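# Fully open the narrow cabinet's top drawer, others shut

## Task

Pull the uppermost drawer of the slim cabinet that has three drawers out to its full extent and leave it there. Every other drawer in the room must end completely closed. No cabinet may be shifted much from its original spot, and the robot must finish upright, neither fallen nor leaning, or the attempt fails.

## Robot and tools

ROBOT. A Dexmate Vega on a three-wheeled base. Its torso folds in a Z through three joints: torso_hip_rad (0 to 1.57), torso_knee_rad (0 to 3.141) and torso_waist_rad (-1.57 to 1.57). The chest's forward lean equals knee - hip - waist. The torso joints named in one call arrive together. Two seven-joint arms carry grippers, and a head has head_pan_rad, head_tilt_rad and head_camera_tilt_rad. Seen from above it measures 0.70 m long by 0.63 m wide (0.91 m with arms folded), and its front edge sits 0.35 m ahead of the base origin. Torso presets as (hip, knee, waist): stand 0.469, 1.617, 1.048 (the starting posture); stand_high 0.78, 1.57, 0.44; lean_20 0.52, 1.05, 0.18; lean_45 0.52, 1.05, -0.26; low_lean_45 0, 0, -0.79. Fold both arms before going to low_lean_45. Folded arm values, in key order shoulder_pitch, shoulder_yaw, upper_arm_roll, elbow, forearm_roll, wrist_pitch, wrist_yaw: left 1, 0.5, -0.6, -2.5, 0, -0.9, 0; right -1, -0.5, 0.6, -2.5, 0, 0.9, 0.

FRAMES. All positions are in metres. The base frame has its origin on the floor at the robot's turning point, on its centre line 0.185 m behind the front axle; x points forward, y left, z up. The odometry frame is the base frame as it stood when the scene began. The chest, left_hand and right_hand are all reported in the base frame. A hand point lies between the fingers, 0.033 m back from the closed tips; the fingers extend along the hand's z, close along its y, and the wrist camera is on the back, facing -x. Printed hand positions can be off, especially when the arm is stretched.

MOVE. One call carries one action: base and/or joints (optionally with speeds and min_time_s), or a target by itself. Every motion in it starts together. cameras is a list chosen from head_camera, left_wrist_camera, right_wrist_camera, all; left out or null means every camera, and [] means none. A call with no action only reports.
- base: a dict holding exactly one key, and it is a relative offset from where the last reported state had the base. translate_m: metres, forward positive, -2 to 2. strafe_m: metres, left positive, -2 to 2; heading may drift. rotate_rad: radians, counter-clockwise positive, -3.2 to 3.2. When the direction changes, the front wheels steer first, taking about 0.5 s and up to 1.1 s.
- joints: a dict of absolute angle targets in radians, keyed by joint name, covering any subset. Left arm: shoulder_pitch -3.041 to 3.041 (positive lowers the arm), shoulder_yaw -0.423 to 1.523, elbow -3.041 to 0.214 (negative bends it up), wrist_pitch -1.366 to 1.366 (positive tips the hand down), wrist_yaw -1.348 to 1.087 (positive turns left); upper_arm_roll and forearm_roll -3.041 to 3.041. On the right arm, shoulder_pitch and wrist_pitch have opposite signs (negative lowers), shoulder_yaw runs -1.523 to 0.423, and wrist_yaw runs -1.087 to 1.348. Grippers run 0 (closed) to 0.785. Head: pan -2.792 to 2.792 (positive turns left), tilt -1.483 to 1.483, camera tilt -1.483 to 1.378 (positive looks down).
- target: an absolute hand pose in the base frame. side is "left" or "right"; x, y, z in metres, each -3 to 3; pitch_deg from -30 to 95 (90 means fingers pointing down, 0 level); heading_deg from -360 to 360 (0 forward, positive counter-clockwise); roll_deg optional, default 0, positive clockwise as seen from behind the hand; line_only true means move only along a straight path or be refused. Checks cover only the robot itself, never the room. The robot must be still. A straight path covers at most 45 cm, otherwise the arm swings on an arc that can fling the elbow wide. After "short (part of ...)", send the same target again.
- speeds: caps on base speed for this call only, by base key: translate_m and strafe_m 0.04 to 0.3 m/s, rotate_rad 0.1 to 0.6 rad/s.
- min_time_s: 0.1 to 8 s, a minimum duration for the arm and head motions.
An unknown key makes a call invalid; an out-of-range value gets it refused, and a refusal cancels every later move, wait and finished_scene in the same reply.

OTHER TOOLS. wait: seconds 0 to 10, commands nothing new and reports. zoom_image: camera plus region [x0, y0, x1, y1] in pixels, at most 504 by 504, taken from that camera's newest image. Image sizes: head 896x560, wrists 672x420. finished_scene: scene, an integer; this is final.

RESULTS. The "move" line reads done, or else the worst status. Status words: off_target (stopped away from the target, possibly still pushing), contact_stop and time_out (the target is dropped and the joint holds), not_followed (a safety check held back the arm joint targets; look for "cause:"), refused, reached (within 10 mm and 2 degrees), short, limit_stop_at_motor_heat, unfinished. A contact stop on one joint halts its entire group: the torso, the left arm, or the right arm. "pictures" gives the camera order; frames may lag the state slightly. base_odometry counts wheel rotation, so slipping reads as travel; turned_by_imu also catches turns caused by bumps. base_tilt is in degrees, accurate to about 2. Lines that are quiet or unchanged are omitted.

GRIPPER. The fingers open in a V. At angle a, the gap is about 0.18a - 0.002 m at the base, 0.24a - 0.002 m at the hand point, and 0.3a - 0.002 m at the tips. The angle reading does not show whether anything is held.

AVOID. Tipping: nothing stops the robot from falling, and a fallen robot is finished, so keep the chest and outstretched arms modest while driving. The base does not stop on contact with furniture; it stalls or slides, and a time_out means something blocked it. Don't let the arms collide or press on each other hard, since that can end the scene. Commands sent under joints can hit the torso, head or base. Keep head_tilt_rad at or below 0 and camera tilt between -1.1 and 0.9 while panning. Torque limits are 141 N m at the shoulders, 75.2 at upper-arm roll and elbow, and 23.5 at the forearm and wrist; exceeding one freezes that arm for 10 s. Motors heat up under sustained load, stretched holds or pushing against a stop; a warning appears at 65 °C and the arm shuts down at 80 °C. Back the arm away after any stop. Don't slam drawers or shove cabinets, and make sure nothing is falling or still moving when you finish.

Each tool is called after ">>>" by a JSON object that holds its "name" and its "arguments".

## Session

>>> {"name": "move", "arguments": {}}

Scene clock: 0.00 s.
Joint torques (N m): no reading
Motor temperatures (°C): left_arm=[31 31 31 26 40 35 41] | right_arm=[30 27 33 31 36 36 33]
base_odometry: x=+0.000 y=+0.000 heading=+0.000
turned_by_wheels: +0.000
turned_by_imu: +0.000
base_tilt: forward=+0.0 right=+0.8
base_status: not commanded
joint_positions: torso_hip_rad=+0.469 torso_knee_rad=+1.617 torso_waist_rad=+1.048 left_shoulder_pitch_rad=+2.217 left_shoulder_yaw_rad=-0.014 left_upper_arm_roll_rad=-0.004 left_elbow_rad=-1.080 left_forearm_roll_rad=+0.010 left_wrist_pitch_rad=-0.495 left_wrist_yaw_rad=-0.006 left_gripper_rad=+0.005 right_shoulder_pitch_rad=-2.194 right_shoulder_yaw_rad=-0.002 right_upper_arm_roll_rad=+0.006 right_elbow_rad=-1.112 right_forearm_roll_rad=+0.018 right_wrist_pitch_rad=+0.493 right_wrist_yaw_rad=-0.008 right_gripper_rad=+0.005 head_pan_rad=+0.000 head_tilt_rad=+0.000 head_camera_tilt_rad=+0.000
joint_status: not commanded
chest: x=-0.0111 y=+0.0000 z=+1.4155 quat_wxyz=(+0.999, +0.000, +0.050, +0.000) (m; base frame)
left_hand: x=+0.1723 y=+0.2218 z=+0.5939 quat_wxyz=(+0.402, -0.001, +0.916, -0.004) pitch_deg=+42.6 heading_deg=-0.5 roll_deg=-0.7 back=up (m; base frame)
right_hand: x=+0.2084 y=-0.2404 z=+0.6102 quat_wxyz=(+0.427, +0.011, +0.904, -0.007) pitch_deg=+39.4 heading_deg=-1.6 roll_deg=-0.3 back=up (m; base frame)
pictures: head_camera, left_wrist_camera, right_wrist_camera

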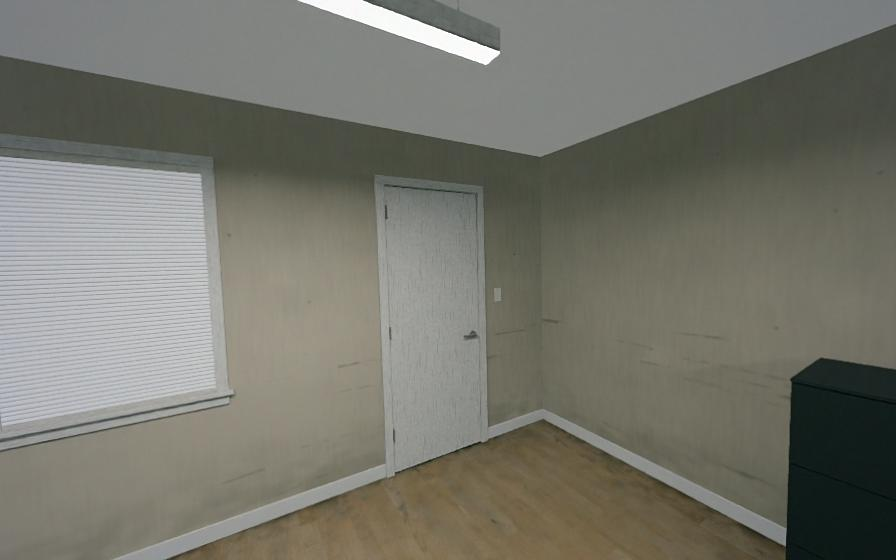

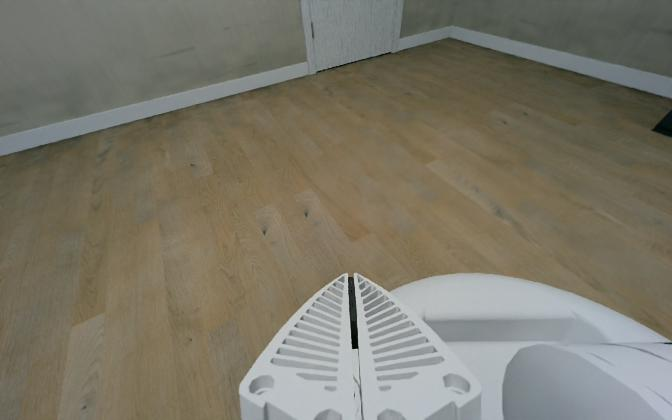

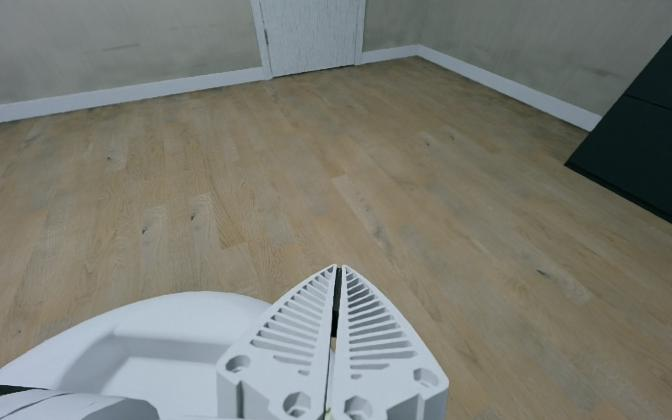

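>>> {"name": "move", "arguments": {"joints": {"head_pan_rad": -1.1, "head_camera_tilt_rad": 0.3}, "cameras": ["head_camera"]}}

>>> {"name": "move", "arguments": {"joints": {"head_pan_rad": -2.5}, "cameras": ["head_camera"]}}

>>> {"name": "move", "arguments": {"joints": {"head_pan_rad": 1.8}, "cameras": ["head_camera"]}}

Scene clock: 1.67 s.
move: done
turned_by_wheels: +0.000
turned_by_imu: +0.000
joint_status: all done
pictures: head_camera

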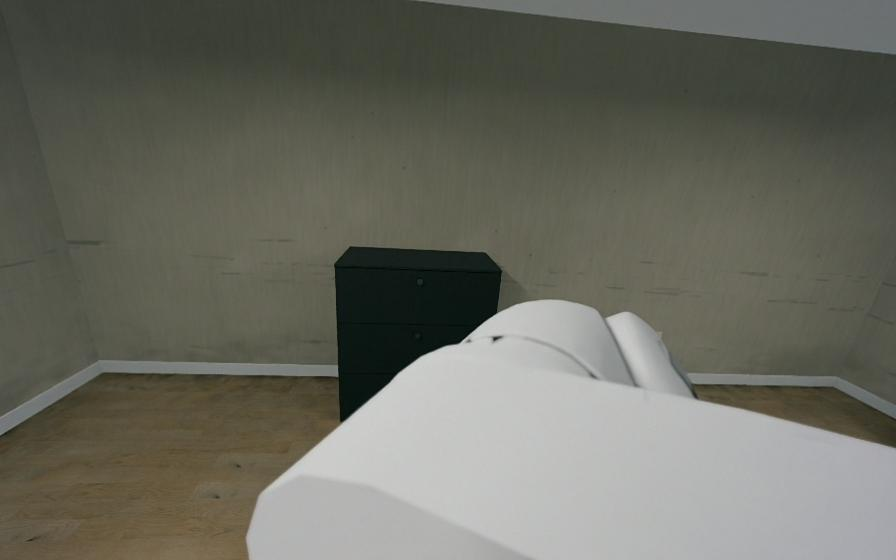

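Scene clock: 3.27 s.
move: done
turned_by_wheels: +0.000
turned_by_imu: +0.000
joint_status: all done
pictures: head_camera

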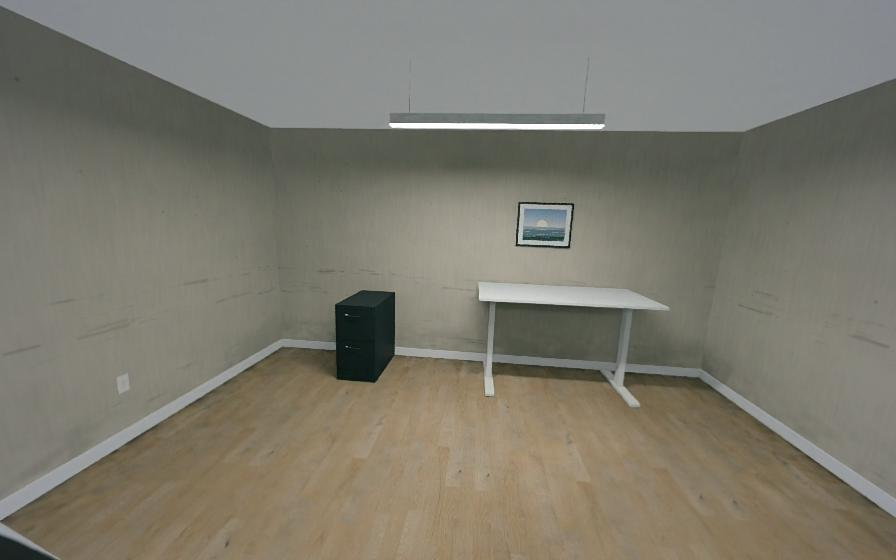

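Scene clock: 6.80 s.
Joint torques (N m): left_arm=[5.1 -0.5 -1.26 -2.62 0.05 -1.97 -0.18] | right_arm=[-3.36 -0.19 0.54 -3.38 0.09 2.78 -0.13]
move: done
base_odometry: x=+0.000 y=+0.000 heading=+0.000
turned_by_wheels: +0.000
turned_by_imu: +0.000
base_tilt: forward=+0.1 right=+0.8
joint_positions: torso_hip_rad=+0.469 torso_knee_rad=+1.617 torso_waist_rad=+1.048 left_shoulder_pitch_rad=+2.217 left_shoulder_yaw_rad=-0.014 left_upper_arm_roll_rad=-0.004 left_elbow_rad=-1.080 left_forearm_roll_rad=+0.010 left_wrist_pitch_rad=-0.495 left_wrist_yaw_rad=-0.006 left_gripper_rad=+0.005 right_shoulder_pitch_rad=-2.194 right_shoulder_yaw_rad=-0.002 right_upper_arm_roll_rad=+0.006 right_elbow_rad=-1.112 right_forearm_roll_rad=+0.018 right_wrist_pitch_rad=+0.493 right_wrist_yaw_rad=-0.008 right_gripper_rad=+0.005 head_pan_rad=+1.800 head_tilt_rad=+0.000 head_camera_tilt_rad=+0.300
joint_status: all done
chest: x=-0.0111 y=+0.0000 z=+1.4155 quat_wxyz=(+0.999, +0.000, +0.050, +0.000) (m; base frame)
left_hand: x=+0.1724 y=+0.2218 z=+0.5939 quat_wxyz=(+0.402, -0.001, +0.916, -0.004) pitch_deg=+42.6 heading_deg=-0.5 roll_deg=-0.7 back=up (m; base frame)
right_hand: x=+0.2084 y=-0.2404 z=+0.6102 quat_wxyz=(+0.427, +0.011, +0.904, -0.007) pitch_deg=+39.4 heading_deg=-1.6 roll_deg=-0.3 back=up (m; base frame)
pictures: head_camera

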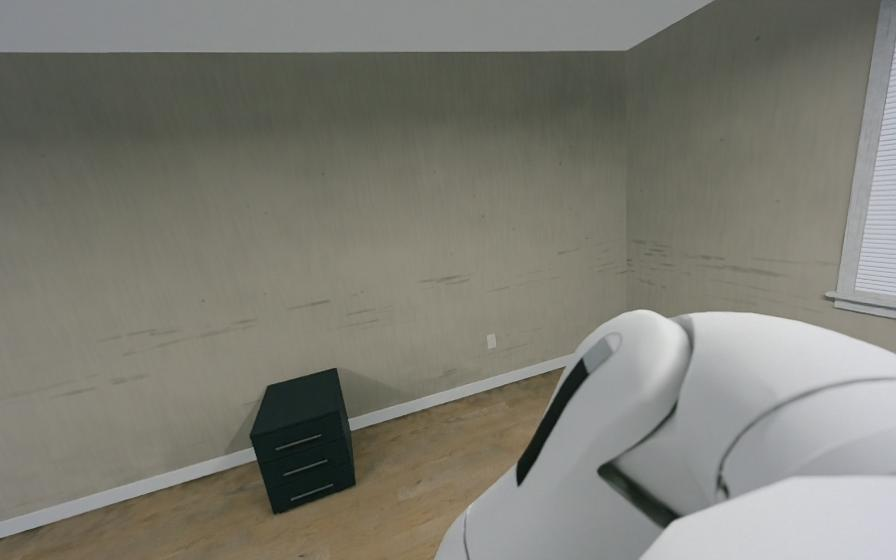

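>>> {"name": "move", "arguments": {"base": {"rotate_rad": 2.3}, "joints": {"head_pan_rad": 0, "head_camera_tilt_rad": 0.6}, "cameras": ["head_camera"]}}

>>> {"name": "zoom_image", "arguments": {"camera": "head_camera", "region": [300, 200, 600, 400]}}

Scene clock: 12.63 s.
Joint torques (N m): left_arm=[6.36 -0.09 -0.79 -2.79 0.12 -1.95 -0.11] | right_arm=[-2.31 -0.3 0.22 -3.1 0.12 2.68 -0.13]
move: done
base_odometry: x=+0.003 y=-0.001 heading=+2.307
turned_by_wheels: +2.307
turned_by_imu: +2.295
base_tilt: forward=+0.0 right=+0.8
base_status: done
joint_positions: torso_hip_rad=+0.469 torso_knee_rad=+1.617 torso_waist_rad=+1.048 left_shoulder_pitch_rad=+2.217 left_shoulder_yaw_rad=-0.014 left_upper_arm_roll_rad=-0.004 left_elbow_rad=-1.080 left_forearm_roll_rad=+0.010 left_wrist_pitch_rad=-0.495 left_wrist_yaw_rad=-0.006 left_gripper_rad=+0.005 right_shoulder_pitch_rad=-2.194 right_shoulder_yaw_rad=-0.002 right_upper_arm_roll_rad=+0.006 right_elbow_rad=-1.112 right_forearm_roll_rad=+0.018 right_wrist_pitch_rad=+0.493 right_wrist_yaw_rad=-0.008 right_gripper_rad=+0.005 head_pan_rad=+0.000 head_tilt_rad=+0.000 head_camera_tilt_rad=+0.600
joint_status: all done
chest: x=-0.0111 y=+0.0000 z=+1.4155 quat_wxyz=(+0.999, +0.000, +0.050, +0.000) (m; base frame)
left_hand: x=+0.1724 y=+0.2218 z=+0.5939 quat_wxyz=(+0.402, -0.001, +0.916, -0.004) pitch_deg=+42.6 heading_deg=-0.5 roll_deg=-0.7 back=up (m; base frame)
right_hand: x=+0.2084 y=-0.2404 z=+0.6102 quat_wxyz=(+0.427, +0.011, +0.904, -0.007) pitch_deg=+39.4 heading_deg=-1.6 roll_deg=-0.3 back=up (m; base frame)
pictures: head_camera

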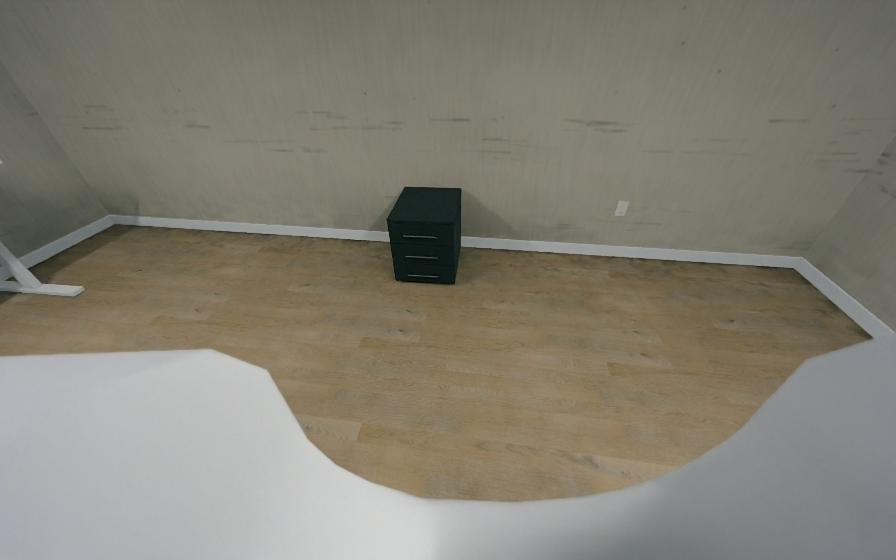

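Scaled by 1.680 from the camera's 896x560 image, which has a finer 960x600 frame.

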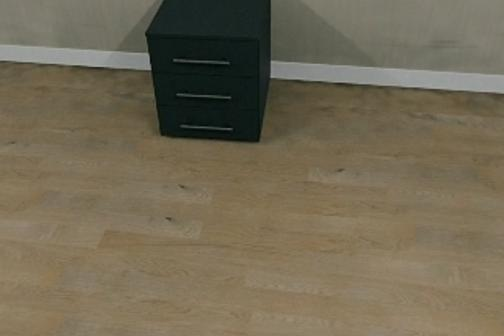

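>>> {"name": "move", "arguments": {"base": {"rotate_rad": -0.09}, "cameras": []}}

>>> {"name": "move", "arguments": {"base": {"translate_m": 0.9}, "joints": {"head_camera_tilt_rad": 0.75}, "cameras": ["head_camera"]}}

>>> {"name": "zoom_image", "arguments": {"camera": "head_camera", "region": [200, 100, 500, 350]}}

Scene clock: 14.63 s.
move: done
turned_by_wheels: -0.090
turned_by_imu: -0.090
base_status: done
pictures: none

Scene clock: 19.47 s.
Joint torques (N m): left_arm=[6.31 -2.03 -1.21 -2.68 -0.04 -1.75 -0.18] | right_arm=[-3.69 -0.96 0.65 -2.25 0.19 1.98 -0.04]
move: done
base_odometry: x=-0.540 y=+0.717 heading=+2.218
turned_by_wheels: +0.001
turned_by_imu: +0.000
base_tilt: forward=+0.0 right=+0.7
base_status: done
joint_positions: torso_hip_rad=+0.469 torso_knee_rad=+1.617 torso_waist_rad=+1.048 left_shoulder_pitch_rad=+2.217 left_shoulder_yaw_rad=-0.014 left_upper_arm_roll_rad=-0.004 left_elbow_rad=-1.080 left_forearm_roll_rad=+0.010 left_wrist_pitch_rad=-0.495 left_wrist_yaw_rad=-0.006 left_gripper_rad=+0.005 right_shoulder_pitch_rad=-2.194 right_shoulder_yaw_rad=-0.002 right_upper_arm_roll_rad=+0.006 right_elbow_rad=-1.112 right_forearm_roll_rad=+0.018 right_wrist_pitch_rad=+0.493 right_wrist_yaw_rad=-0.008 right_gripper_rad=+0.005 head_pan_rad=+0.000 head_tilt_rad=+0.000 head_camera_tilt_rad=+0.750
joint_status: all done
chest: x=-0.0111 y=+0.0000 z=+1.4155 quat_wxyz=(+0.999, +0.000, +0.050, +0.000) (m; base frame)
left_hand: x=+0.1724 y=+0.2218 z=+0.5939 quat_wxyz=(+0.402, -0.001, +0.916, -0.004) pitch_deg=+42.6 heading_deg=-0.5 roll_deg=-0.7 back=up (m; base frame)
right_hand: x=+0.2085 y=-0.2404 z=+0.6101 quat_wxyz=(+0.427, +0.011, +0.904, -0.007) pitch_deg=+39.4 heading_deg=-1.6 roll_deg=-0.3 back=up (m; base frame)
pictures: head_camera

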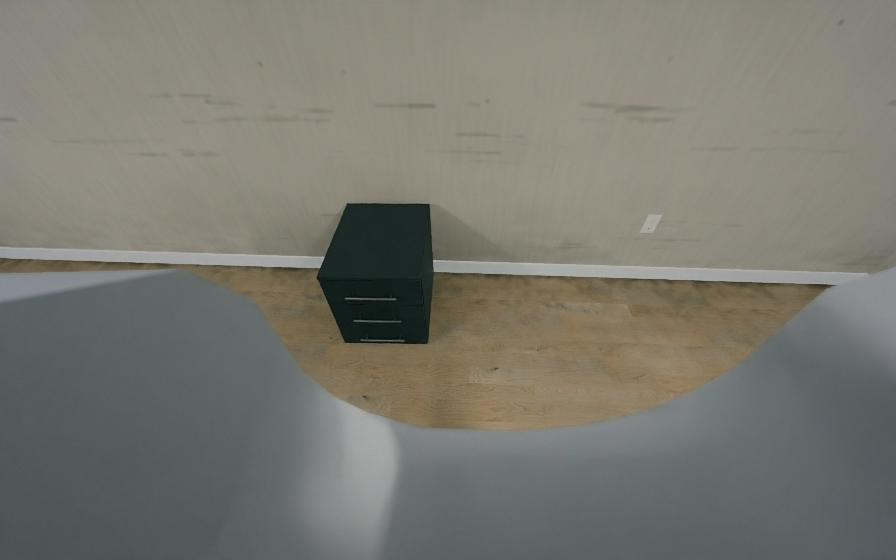

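Scaled by 1.680 from the camera's 896x560 image, which has a finer 960x600 frame.

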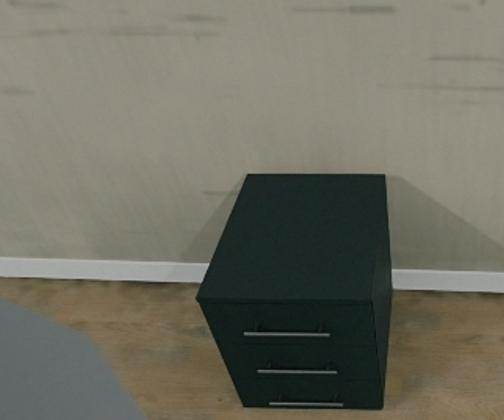

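>>> {"name": "move", "arguments": {"base": {"strafe_m": 0.13}, "joints": {"left_elbow_rad": -1.9, "right_elbow_rad": -1.9, "left_gripper_rad": 0.4}, "cameras": []}}

>>> {"name": "move", "arguments": {"joints": {"torso_hip_rad": 0.3, "torso_knee_rad": 1.1, "torso_waist_rad": 0.4, "head_camera_tilt_rad": 0.6}}}

Scene clock: 24.13 s.
move: done
turned_by_wheels: +0.002
turned_by_imu: +0.004
base_status: done
joint_status: all done
pictures: none

Scene clock: 27.83 s.
Joint torques (N m): left_arm=[6.75 -0.77 -1.39 -7.42 -0.11 -3.35 0.02] | right_arm=[-5.09 -1.36 0.6 -6.09 0.09 3.09 -0.11]
move: done
base_odometry: x=-0.643 y=+0.638 heading=+2.220
turned_by_wheels: +0.000
turned_by_imu: +0.000
base_tilt: forward=+0.0 right=+0.7
joint_positions: torso_hip_rad=+0.300 torso_knee_rad=+1.100 torso_waist_rad=+0.400 left_shoulder_pitch_rad=+2.217 left_shoulder_yaw_rad=-0.014 left_upper_arm_roll_rad=-0.004 left_elbow_rad=-1.900 left_forearm_roll_rad=+0.010 left_wrist_pitch_rad=-0.495 left_wrist_yaw_rad=-0.006 left_gripper_rad=+0.400 right_shoulder_pitch_rad=-2.194 right_shoulder_yaw_rad=-0.002 right_upper_arm_roll_rad=+0.006 right_elbow_rad=-1.900 right_forearm_roll_rad=+0.018 right_wrist_pitch_rad=+0.493 right_wrist_yaw_rad=-0.008 right_gripper_rad=+0.005 head_pan_rad=+0.000 head_tilt_rad=+0.000 head_camera_tilt_rad=+0.600
joint_status: all done
chest: x=+0.0245 y=+0.0000 z=+1.2916 quat_wxyz=(+0.980, +0.000, +0.199, +0.000) (m; base frame)
left_hand: x=+0.3588 y=+0.2289 z=+0.7801 quat_wxyz=(+0.624, +0.000, +0.781, +0.002) pitch_deg=+12.8 heading_deg=+0.2 roll_deg=+0.2 back=up (m; base frame)
right_hand: x=+0.3706 y=-0.2391 z=+0.7876 quat_wxyz=(+0.633, +0.010, +0.774, -0.004) pitch_deg=+11.5 heading_deg=-1.1 roll_deg=+0.4 back=up (m; base frame)
pictures: head_camera, left_wrist_camera, right_wrist_camera

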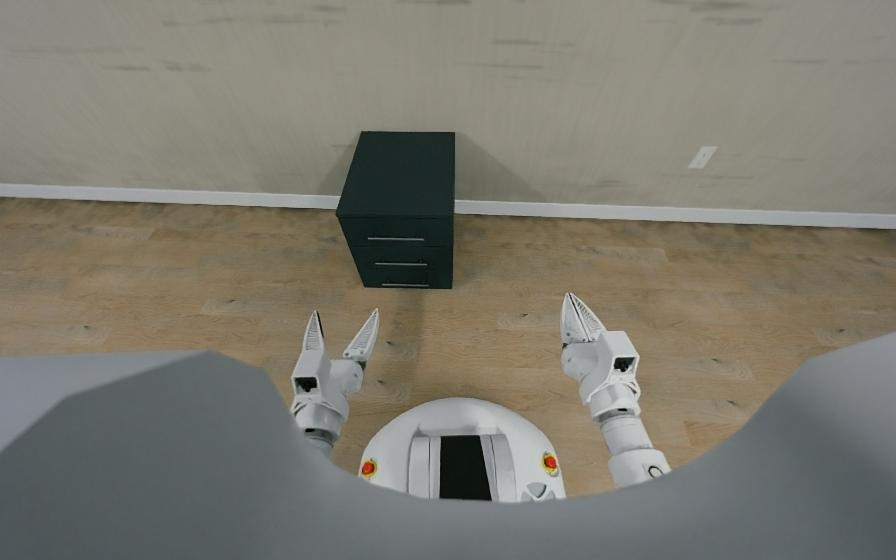

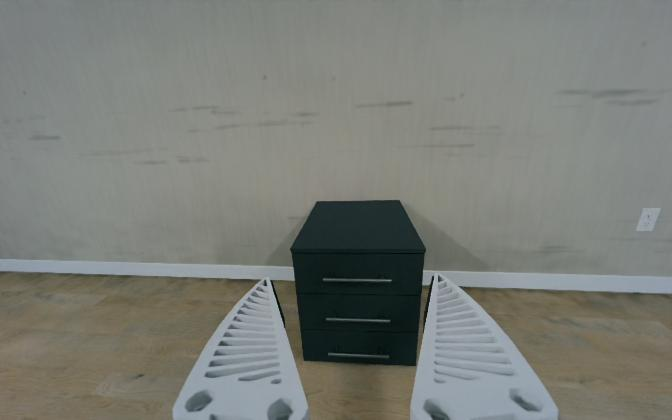

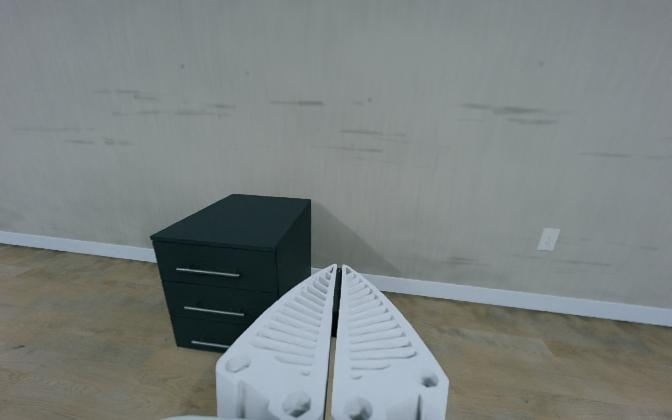

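>>> {"name": "move", "arguments": {"target": {"side":"left","x":0.72,"y":0.19,"z":0.5,"pitch_deg":25,"heading_deg":0,"roll_deg":90}}}

Scene clock: 28.50 s.
Joint torques (N m): left_arm=[4.7 -0.1 -0.43 -7.4 0.15 -2.79 -0.05] | right_arm=[-4.49 -2.34 0.32 -6.91 0.17 3.34 0.09]
move: refused
base_odometry: x=-0.643 y=+0.638 heading=+2.220
turned_by_wheels: +0.000
turned_by_imu: +0.000
base_tilt: forward=+0.0 right=+0.7
joint_positions: torso_hip_rad=+0.300 torso_knee_rad=+1.100 torso_waist_rad=+0.400 left_shoulder_pitch_rad=+2.217 left_shoulder_yaw_rad=-0.014 left_upper_arm_roll_rad=-0.004 left_elbow_rad=-1.900 left_forearm_roll_rad=+0.010 left_wrist_pitch_rad=-0.495 left_wrist_yaw_rad=-0.006 left_gripper_rad=+0.400 right_shoulder_pitch_rad=-2.194 right_shoulder_yaw_rad=-0.002 right_upper_arm_roll_rad=+0.006 right_elbow_rad=-1.900 right_forearm_roll_rad=+0.018 right_wrist_pitch_rad=+0.493 right_wrist_yaw_rad=-0.008 right_gripper_rad=+0.005 head_pan_rad=+0.000 head_tilt_rad=+0.000 head_camera_tilt_rad=+0.600
chest: x=+0.0245 y=+0.0000 z=+1.2916 quat_wxyz=(+0.980, +0.000, +0.199, +0.000) (m; base frame)
left_hand: x=+0.3588 y=+0.2289 z=+0.7801 quat_wxyz=(+0.624, +0.000, +0.781, +0.002) pitch_deg=+12.8 heading_deg=+0.2 roll_deg=+0.2 back=up (m; base frame)
left_hand_status: refused: the arm stands too near the robot already: the left forearm within 1.8 cm of the chest (limit 2.0). Nothing moved. Move it clear with "joints".
right_hand: x=+0.3706 y=-0.2391 z=+0.7876 quat_wxyz=(+0.633, +0.010, +0.774, -0.004) pitch_deg=+11.5 heading_deg=-1.1 roll_deg=+0.4 back=up (m; base frame)
pictures: head_camera, left_wrist_camera, right_wrist_camera

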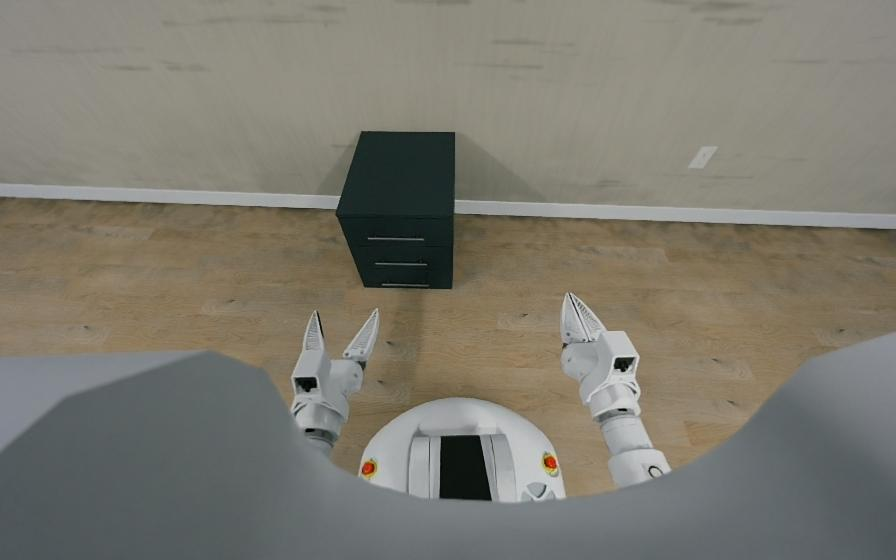

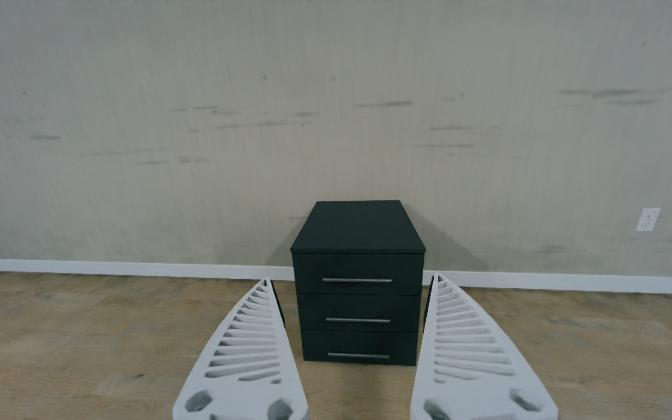

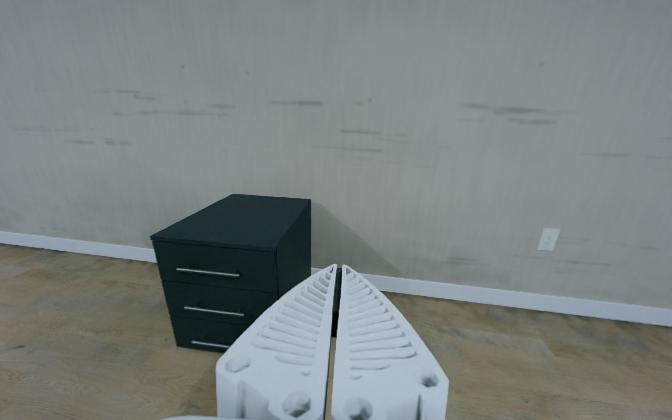

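>>> {"name": "move", "arguments": {"joints": {"left_elbow_rad": -1.5,"left_shoulder_pitch_rad":1.9,"left_shoulder_yaw_rad":0.1}, "cameras": []}}

>>> {"name": "move", "arguments": {"target": {"side":"left","x":0.7,"y":0.19,"z":0.5,"pitch_deg":25,"heading_deg":0,"roll_deg":90}}}

Scene clock: 31.43 s.
move: done
turned_by_wheels: +0.000
turned_by_imu: +0.000
joint_status: all done
pictures: none

Scene clock: 31.73 s.
Joint torques (N m): left_arm=[-3.76 3.44 -1.62 -4.01 -0.14 -2.64 0.05] | right_arm=[-4.47 -0.98 0.92 -7.01 0 3.61 0.12]
move: refused
base_odometry: x=-0.643 y=+0.638 heading=+2.220
turned_by_wheels: +0.000
turned_by_imu: +0.000
base_tilt: forward=+0.1 right=+0.7
joint_positions: torso_hip_rad=+0.300 torso_knee_rad=+1.100 torso_waist_rad=+0.400 left_shoulder_pitch_rad=+1.902 left_shoulder_yaw_rad=+0.099 left_upper_arm_roll_rad=-0.004 left_elbow_rad=-1.502 left_forearm_roll_rad=+0.010 left_wrist_pitch_rad=-0.495 left_wrist_yaw_rad=-0.006 left_gripper_rad=+0.400 right_shoulder_pitch_rad=-2.194 right_shoulder_yaw_rad=-0.002 right_upper_arm_roll_rad=+0.006 right_elbow_rad=-1.900 right_forearm_roll_rad=+0.018 right_wrist_pitch_rad=+0.493 right_wrist_yaw_rad=-0.008 right_gripper_rad=+0.005 head_pan_rad=+0.000 head_tilt_rad=+0.000 head_camera_tilt_rad=+0.600
chest: x=+0.0245 y=+0.0000 z=+1.2916 quat_wxyz=(+0.980, +0.000, +0.199, +0.000) (m; base frame)
left_hand: x=+0.4108 y=+0.2447 z=+0.6689 quat_wxyz=(+0.590, +0.055, +0.805, +0.011) pitch_deg=+17.6 heading_deg=-2.9 roll_deg=+4.9 back=up (m; base frame)
left_hand_status: refused: no posture of the arm gets there (out of reach): the closest leaves the hand 7.7 cm and 1 deg from the pose. Nothing moved.
right_hand: x=+0.3706 y=-0.2391 z=+0.7876 quat_wxyz=(+0.633, +0.010, +0.774, -0.004) pitch_deg=+11.5 heading_deg=-1.1 roll_deg=+0.4 back=up (m; base frame)
pictures: head_camera, left_wrist_camera, right_wrist_camera

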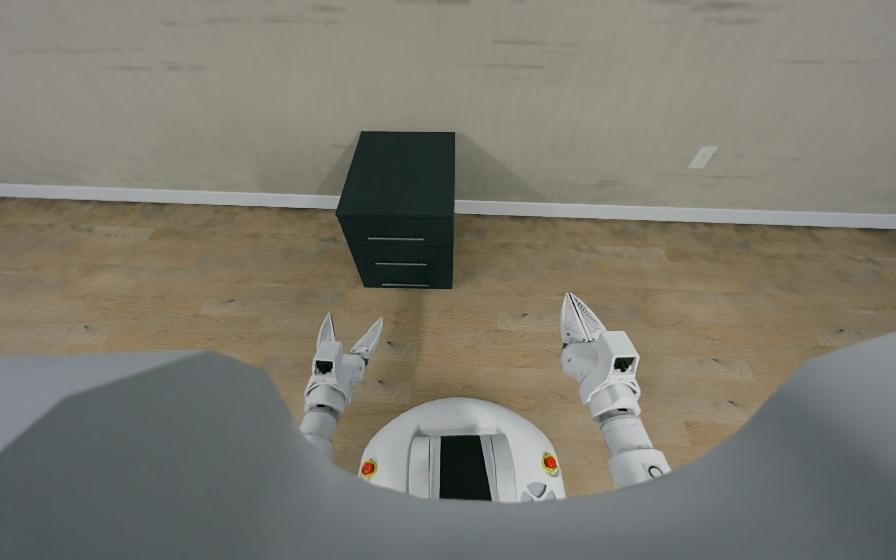

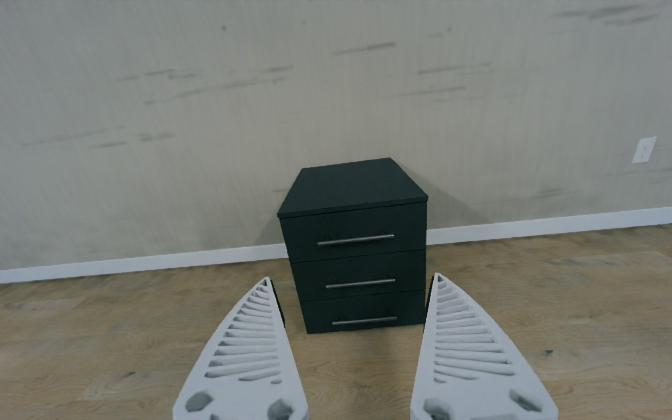

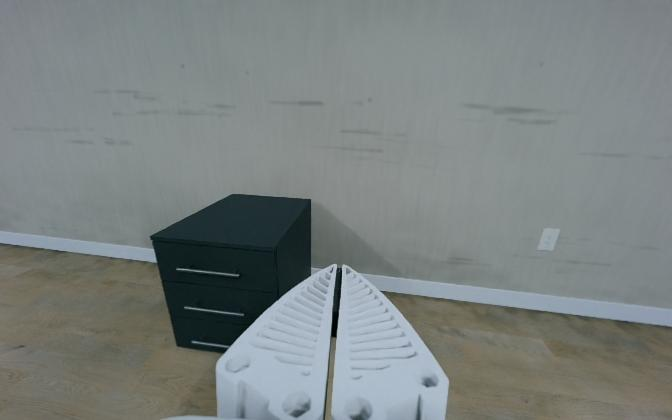

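>>> {"name": "move", "arguments": {"joints": {"torso_waist_rad":0.1,"head_camera_tilt_rad":0.3,"left_elbow_rad":-1.7,"right_shoulder_pitch_rad":-1.9}, "cameras": []}}

>>> {"name": "move", "arguments": {"target": {"side":"left","x":0.67,"y":0.19,"z":0.45,"pitch_deg":25,"heading_deg":0,"roll_deg":90}}}

Scene clock: 34.60 s.
move: done
turned_by_wheels: +0.000
turned_by_imu: +0.000
joint_status: all done
pictures: none

Scene clock: 34.90 s.
Joint torques (N m): left_arm=[1.11 4.7 -1.53 -4.91 0.07 -2.51 -0.08] | right_arm=[5.02 -1.83 0.88 -6.87 0.06 2.78 -0.13]
move: refused
base_odometry: x=-0.643 y=+0.638 heading=+2.220
turned_by_wheels: +0.000
turned_by_imu: +0.000
base_tilt: forward=+0.0 right=+0.7
joint_positions: torso_hip_rad=+0.300 torso_knee_rad=+1.100 torso_waist_rad=+0.100 left_shoulder_pitch_rad=+1.900 left_shoulder_yaw_rad=+0.100 left_upper_arm_roll_rad=-0.004 left_elbow_rad=-1.699 left_forearm_roll_rad=+0.010 left_wrist_pitch_rad=-0.495 left_wrist_yaw_rad=-0.006 left_gripper_rad=+0.400 right_shoulder_pitch_rad=-1.902 right_shoulder_yaw_rad=-0.002 right_upper_arm_roll_rad=+0.006 right_elbow_rad=-1.900 right_forearm_roll_rad=+0.018 right_wrist_pitch_rad=+0.493 right_wrist_yaw_rad=-0.008 right_gripper_rad=+0.005 head_pan_rad=+0.000 head_tilt_rad=+0.000 head_camera_tilt_rad=+0.300
chest: x=+0.1471 y=+0.0000 z=+1.2371 quat_wxyz=(+0.939, +0.000, +0.343, +0.000) (m; base frame)
left_hand: x=+0.4209 y=+0.2323 z=+0.6209 quat_wxyz=(+0.549, +0.057, +0.834, -0.002) pitch_deg=+23.4 heading_deg=-4.1 roll_deg=+3.7 back=up (m; base frame)
left_hand_status: refused: no posture of the arm gets there (out of reach): the closest leaves the hand 1.3 cm and 0 deg from the pose. Nothing moved.
right_hand: x=+0.4889 y=-0.2391 z=+0.7301 quat_wxyz=(+0.629, +0.010, +0.777, -0.004) pitch_deg=+12.0 heading_deg=-1.1 roll_deg=+0.4 back=up (m; base frame)
pictures: head_camera, left_wrist_camera, right_wrist_camera

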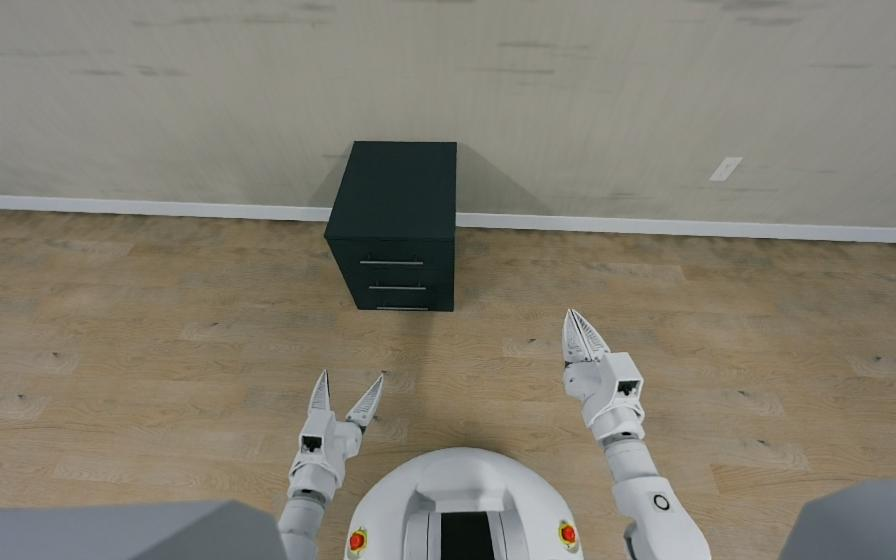

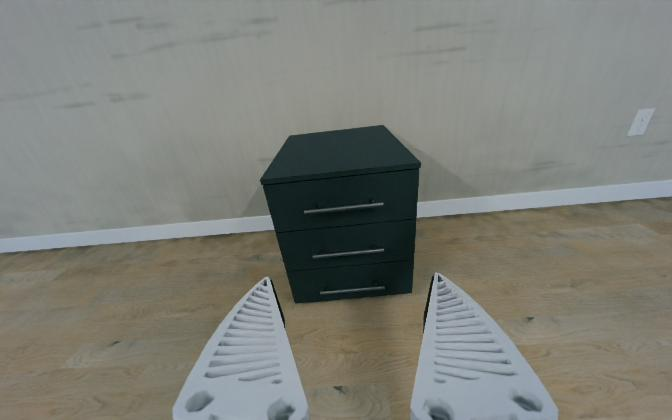

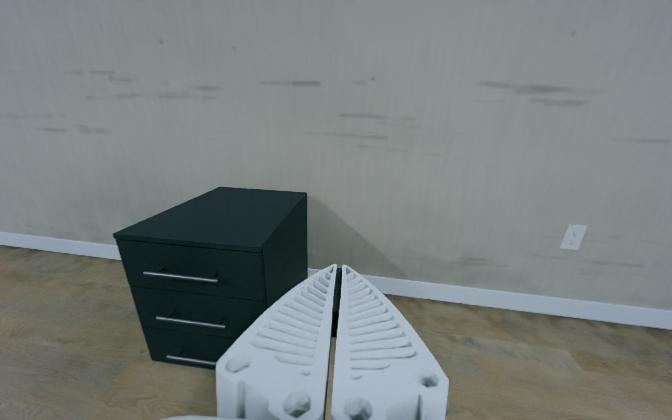

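>>> {"name": "move", "arguments": {"target": {"side":"left","x":0.58,"y":0.2,"z":0.46,"pitch_deg":25,"heading_deg":0,"roll_deg":90}}}

Scene clock: 41.20 s.
Joint torques (N m): left_arm=[-11.4 -3.97 1.71 -2.51 0.69 -0.51 1.2] | right_arm=[5.15 -0.13 0.13 -6.73 0.16 3.33 -0.03]
move: done
base_odometry: x=-0.643 y=+0.638 heading=+2.220
turned_by_wheels: +0.000
turned_by_imu: +0.000
base_tilt: forward=+0.0 right=+0.7
joint_positions: torso_hip_rad=+0.300 torso_knee_rad=+1.100 torso_waist_rad=+0.100 left_shoulder_pitch_rad=+1.102 left_shoulder_yaw_rad=+0.082 left_upper_arm_roll_rad=+0.318 left_elbow_rad=-0.793 left_forearm_roll_rad=+1.283 left_wrist_pitch_rad=+0.164 left_wrist_yaw_rad=+0.609 left_gripper_rad=+0.400 right_shoulder_pitch_rad=-1.900 right_shoulder_yaw_rad=-0.002 right_upper_arm_roll_rad=+0.006 right_elbow_rad=-1.900 right_forearm_roll_rad=+0.018 right_wrist_pitch_rad=+0.493 right_wrist_yaw_rad=-0.008 right_gripper_rad=+0.005 head_pan_rad=+0.000 head_tilt_rad=+0.000 head_camera_tilt_rad=+0.300
chest: x=+0.1471 y=+0.0000 z=+1.2371 quat_wxyz=(+0.939, +0.000, +0.343, +0.000) (m; base frame)
left_hand: x=+0.5794 y=+0.2003 z=+0.4599 quat_wxyz=(+0.380, +0.595, +0.598, +0.379) pitch_deg=+25.0 heading_deg=+0.0 roll_deg=+89.8 (m; base frame)
left_hand_status: reached (straight line, planned for 4.9 s): 1 mm and 0.2 deg off.
right_hand: x=+0.4899 y=-0.2391 z=+0.7307 quat_wxyz=(+0.630, +0.010, +0.776, -0.004) pitch_deg=+11.9 heading_deg=-1.1 roll_deg=+0.4 back=up (m; base frame)
pictures: head_camera, left_wrist_camera, right_wrist_camera

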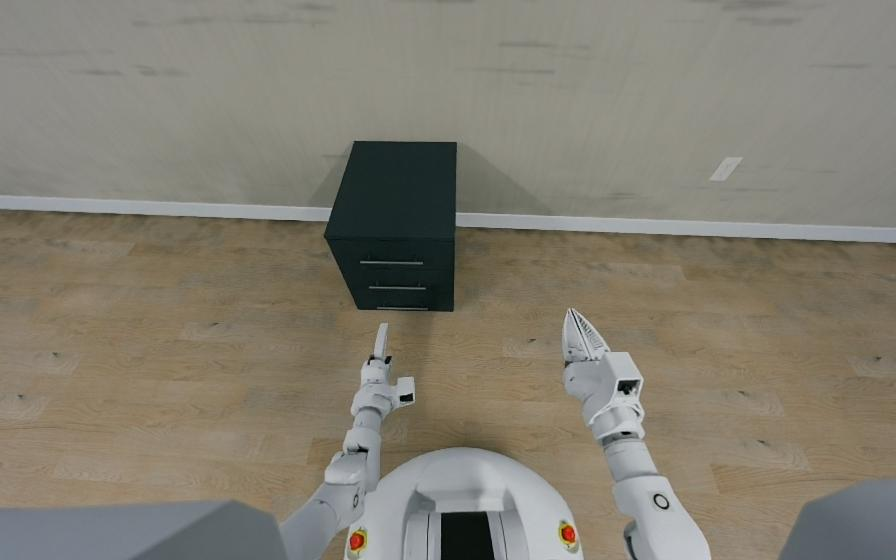

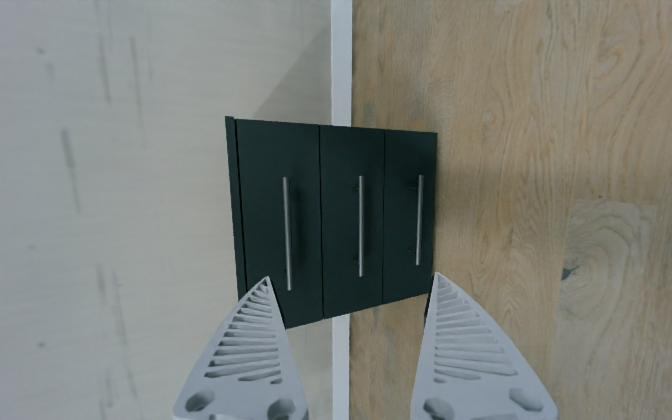

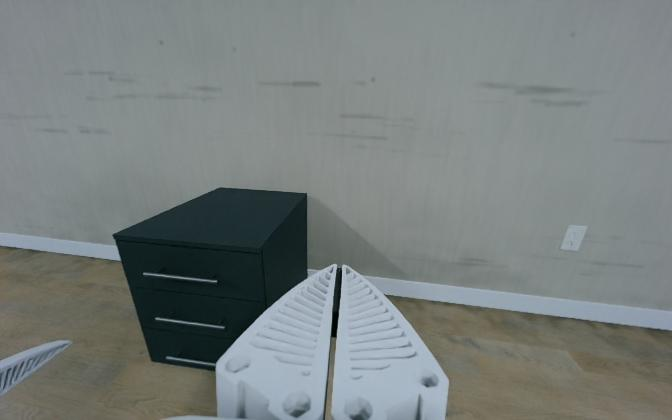

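>>> {"name": "move", "arguments": {"base": {"translate_m": 0.2}}}

Scene clock: 44.77 s.
Joint torques (N m): left_arm=[-10.11 -3.83 2.48 -4.26 0.53 0.45 1.55] | right_arm=[4.44 -1.59 0.26 -7.32 0.21 3.41 -0.08]
move: done
base_odometry: x=-0.764 y=+0.798 heading=+2.219
turned_by_wheels: -0.001
turned_by_imu: -0.004
base_tilt: forward=+0.1 right=+0.8
base_status: done
joint_positions: torso_hip_rad=+0.300 torso_knee_rad=+1.100 torso_waist_rad=+0.100 left_shoulder_pitch_rad=+1.099 left_shoulder_yaw_rad=+0.082 left_upper_arm_roll_rad=+0.319 left_elbow_rad=-0.789 left_forearm_roll_rad=+1.285 left_wrist_pitch_rad=+0.165 left_wrist_yaw_rad=+0.610 left_gripper_rad=+0.400 right_shoulder_pitch_rad=-1.900 right_shoulder_yaw_rad=-0.002 right_upper_arm_roll_rad=+0.006 right_elbow_rad=-1.900 right_forearm_roll_rad=+0.018 right_wrist_pitch_rad=+0.493 right_wrist_yaw_rad=-0.008 right_gripper_rad=+0.005 head_pan_rad=+0.000 head_tilt_rad=+0.000 head_camera_tilt_rad=+0.300
chest: x=+0.1472 y=+0.0000 z=+1.2371 quat_wxyz=(+0.939, +0.000, +0.343, +0.000) (m; base frame)
left_hand: x=+0.5798 y=+0.2002 z=+0.4597 quat_wxyz=(+0.380, +0.596, +0.597, +0.380) pitch_deg=+25.0 heading_deg=+0.0 roll_deg=-90.0 (m; base frame)
right_hand: x=+0.4899 y=-0.2391 z=+0.7307 quat_wxyz=(+0.630, +0.010, +0.776, -0.004) pitch_deg=+11.9 heading_deg=-1.1 roll_deg=+0.4 back=up (m; base frame)
pictures: head_camera, left_wrist_camera, right_wrist_camera

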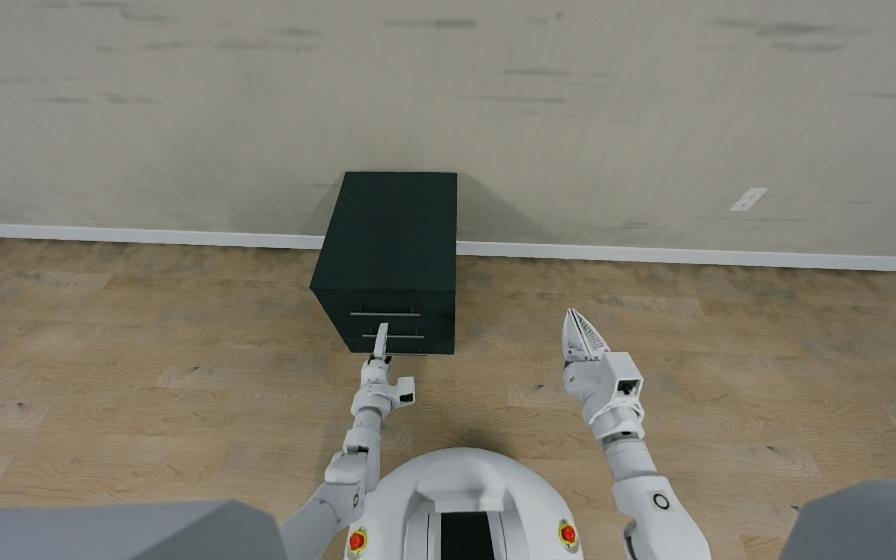

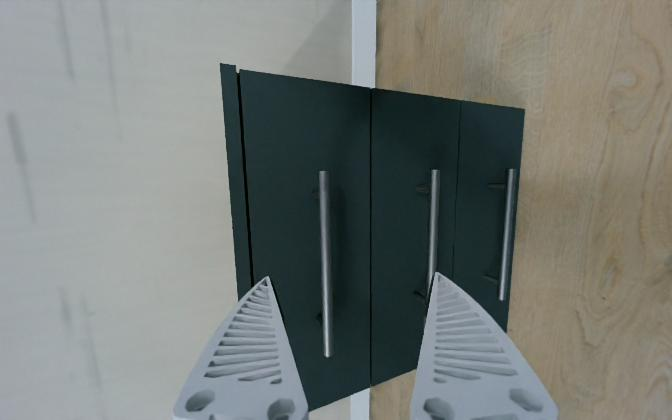

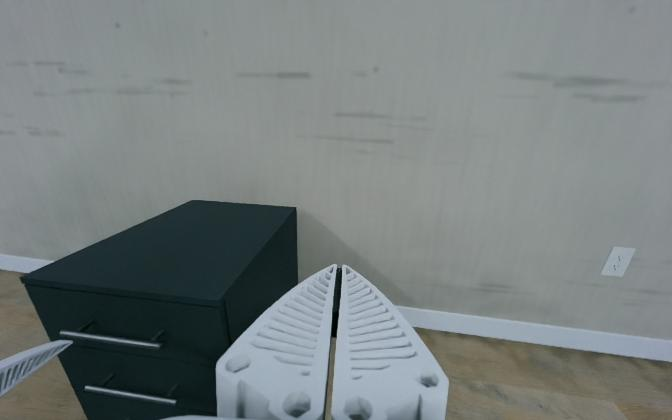

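>>> {"name": "move", "arguments": {"base": {"translate_m": 0.1}, "cameras": []}}

>>> {"name": "move", "arguments": {"target": {"side":"left","x":0.597,"y":0.185,"z":0.43,"pitch_deg":25,"heading_deg":0,"roll_deg":90}, "cameras": ["head_camera","left_wrist_camera"]}}

>>> {"name": "zoom_image", "arguments": {"camera": "head_camera", "region": [280, 250, 530, 450]}}

Scene clock: 46.97 s.
move: done
turned_by_wheels: -0.001
turned_by_imu: -0.001
base_status: done
pictures: none

Scene clock: 47.27 s.
Joint torques (N m): left_arm=[-9.83 -4.8 1.3 -3.83 0.54 0.17 1.35] | right_arm=[4.86 -1.19 0.25 -5.85 -0.1 3.35 0.06]
move: refused
base_odometry: x=-0.824 y=+0.878 heading=+2.218
turned_by_wheels: +0.000
turned_by_imu: +0.000
base_tilt: forward=+0.1 right=+0.7
joint_positions: torso_hip_rad=+0.300 torso_knee_rad=+1.100 torso_waist_rad=+0.100 left_shoulder_pitch_rad=+1.099 left_shoulder_yaw_rad=+0.082 left_upper_arm_roll_rad=+0.319 left_elbow_rad=-0.789 left_forearm_roll_rad=+1.285 left_wrist_pitch_rad=+0.165 left_wrist_yaw_rad=+0.610 left_gripper_rad=+0.400 right_shoulder_pitch_rad=-1.900 right_shoulder_yaw_rad=-0.002 right_upper_arm_roll_rad=+0.006 right_elbow_rad=-1.900 right_forearm_roll_rad=+0.018 right_wrist_pitch_rad=+0.493 right_wrist_yaw_rad=-0.008 right_gripper_rad=+0.005 head_pan_rad=+0.000 head_tilt_rad=+0.000 head_camera_tilt_rad=+0.300
chest: x=+0.1472 y=+0.0000 z=+1.2371 quat_wxyz=(+0.939, +0.000, +0.343, +0.000) (m; base frame)
left_hand: x=+0.5798 y=+0.2002 z=+0.4597 quat_wxyz=(+0.380, +0.596, +0.597, +0.380) pitch_deg=+25.0 heading_deg=+0.0 roll_deg=-90.0 (m; base frame)
left_hand_status: refused: no posture of the arm gets there (out of reach): the closest leaves the hand 1.4 cm and 0 deg from the pose. Nothing moved.
right_hand: x=+0.4900 y=-0.2391 z=+0.7307 quat_wxyz=(+0.630, +0.010, +0.776, -0.004) pitch_deg=+11.9 heading_deg=-1.1 roll_deg=+0.4 back=up (m; base frame)
pictures: head_camera, left_wrist_camera

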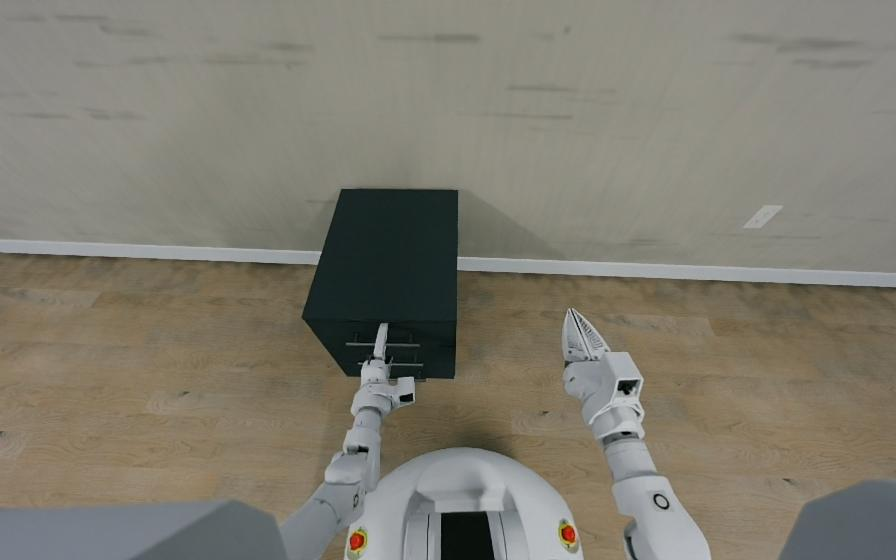

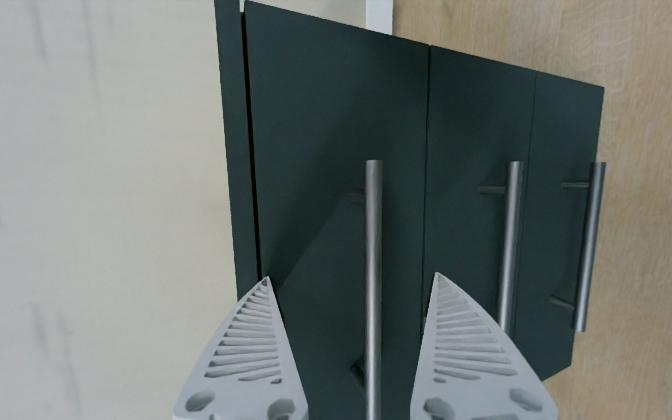

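Scaled by 2.016 from the camera's 896x560 image, which has a finer 960x600 frame.

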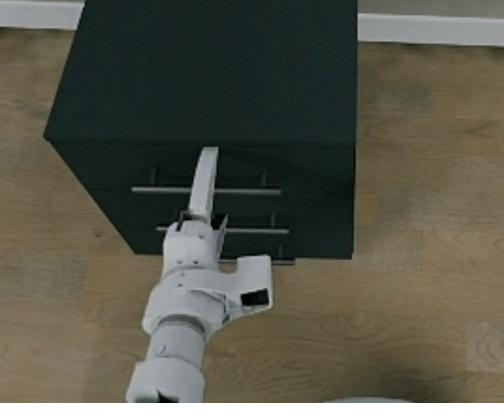

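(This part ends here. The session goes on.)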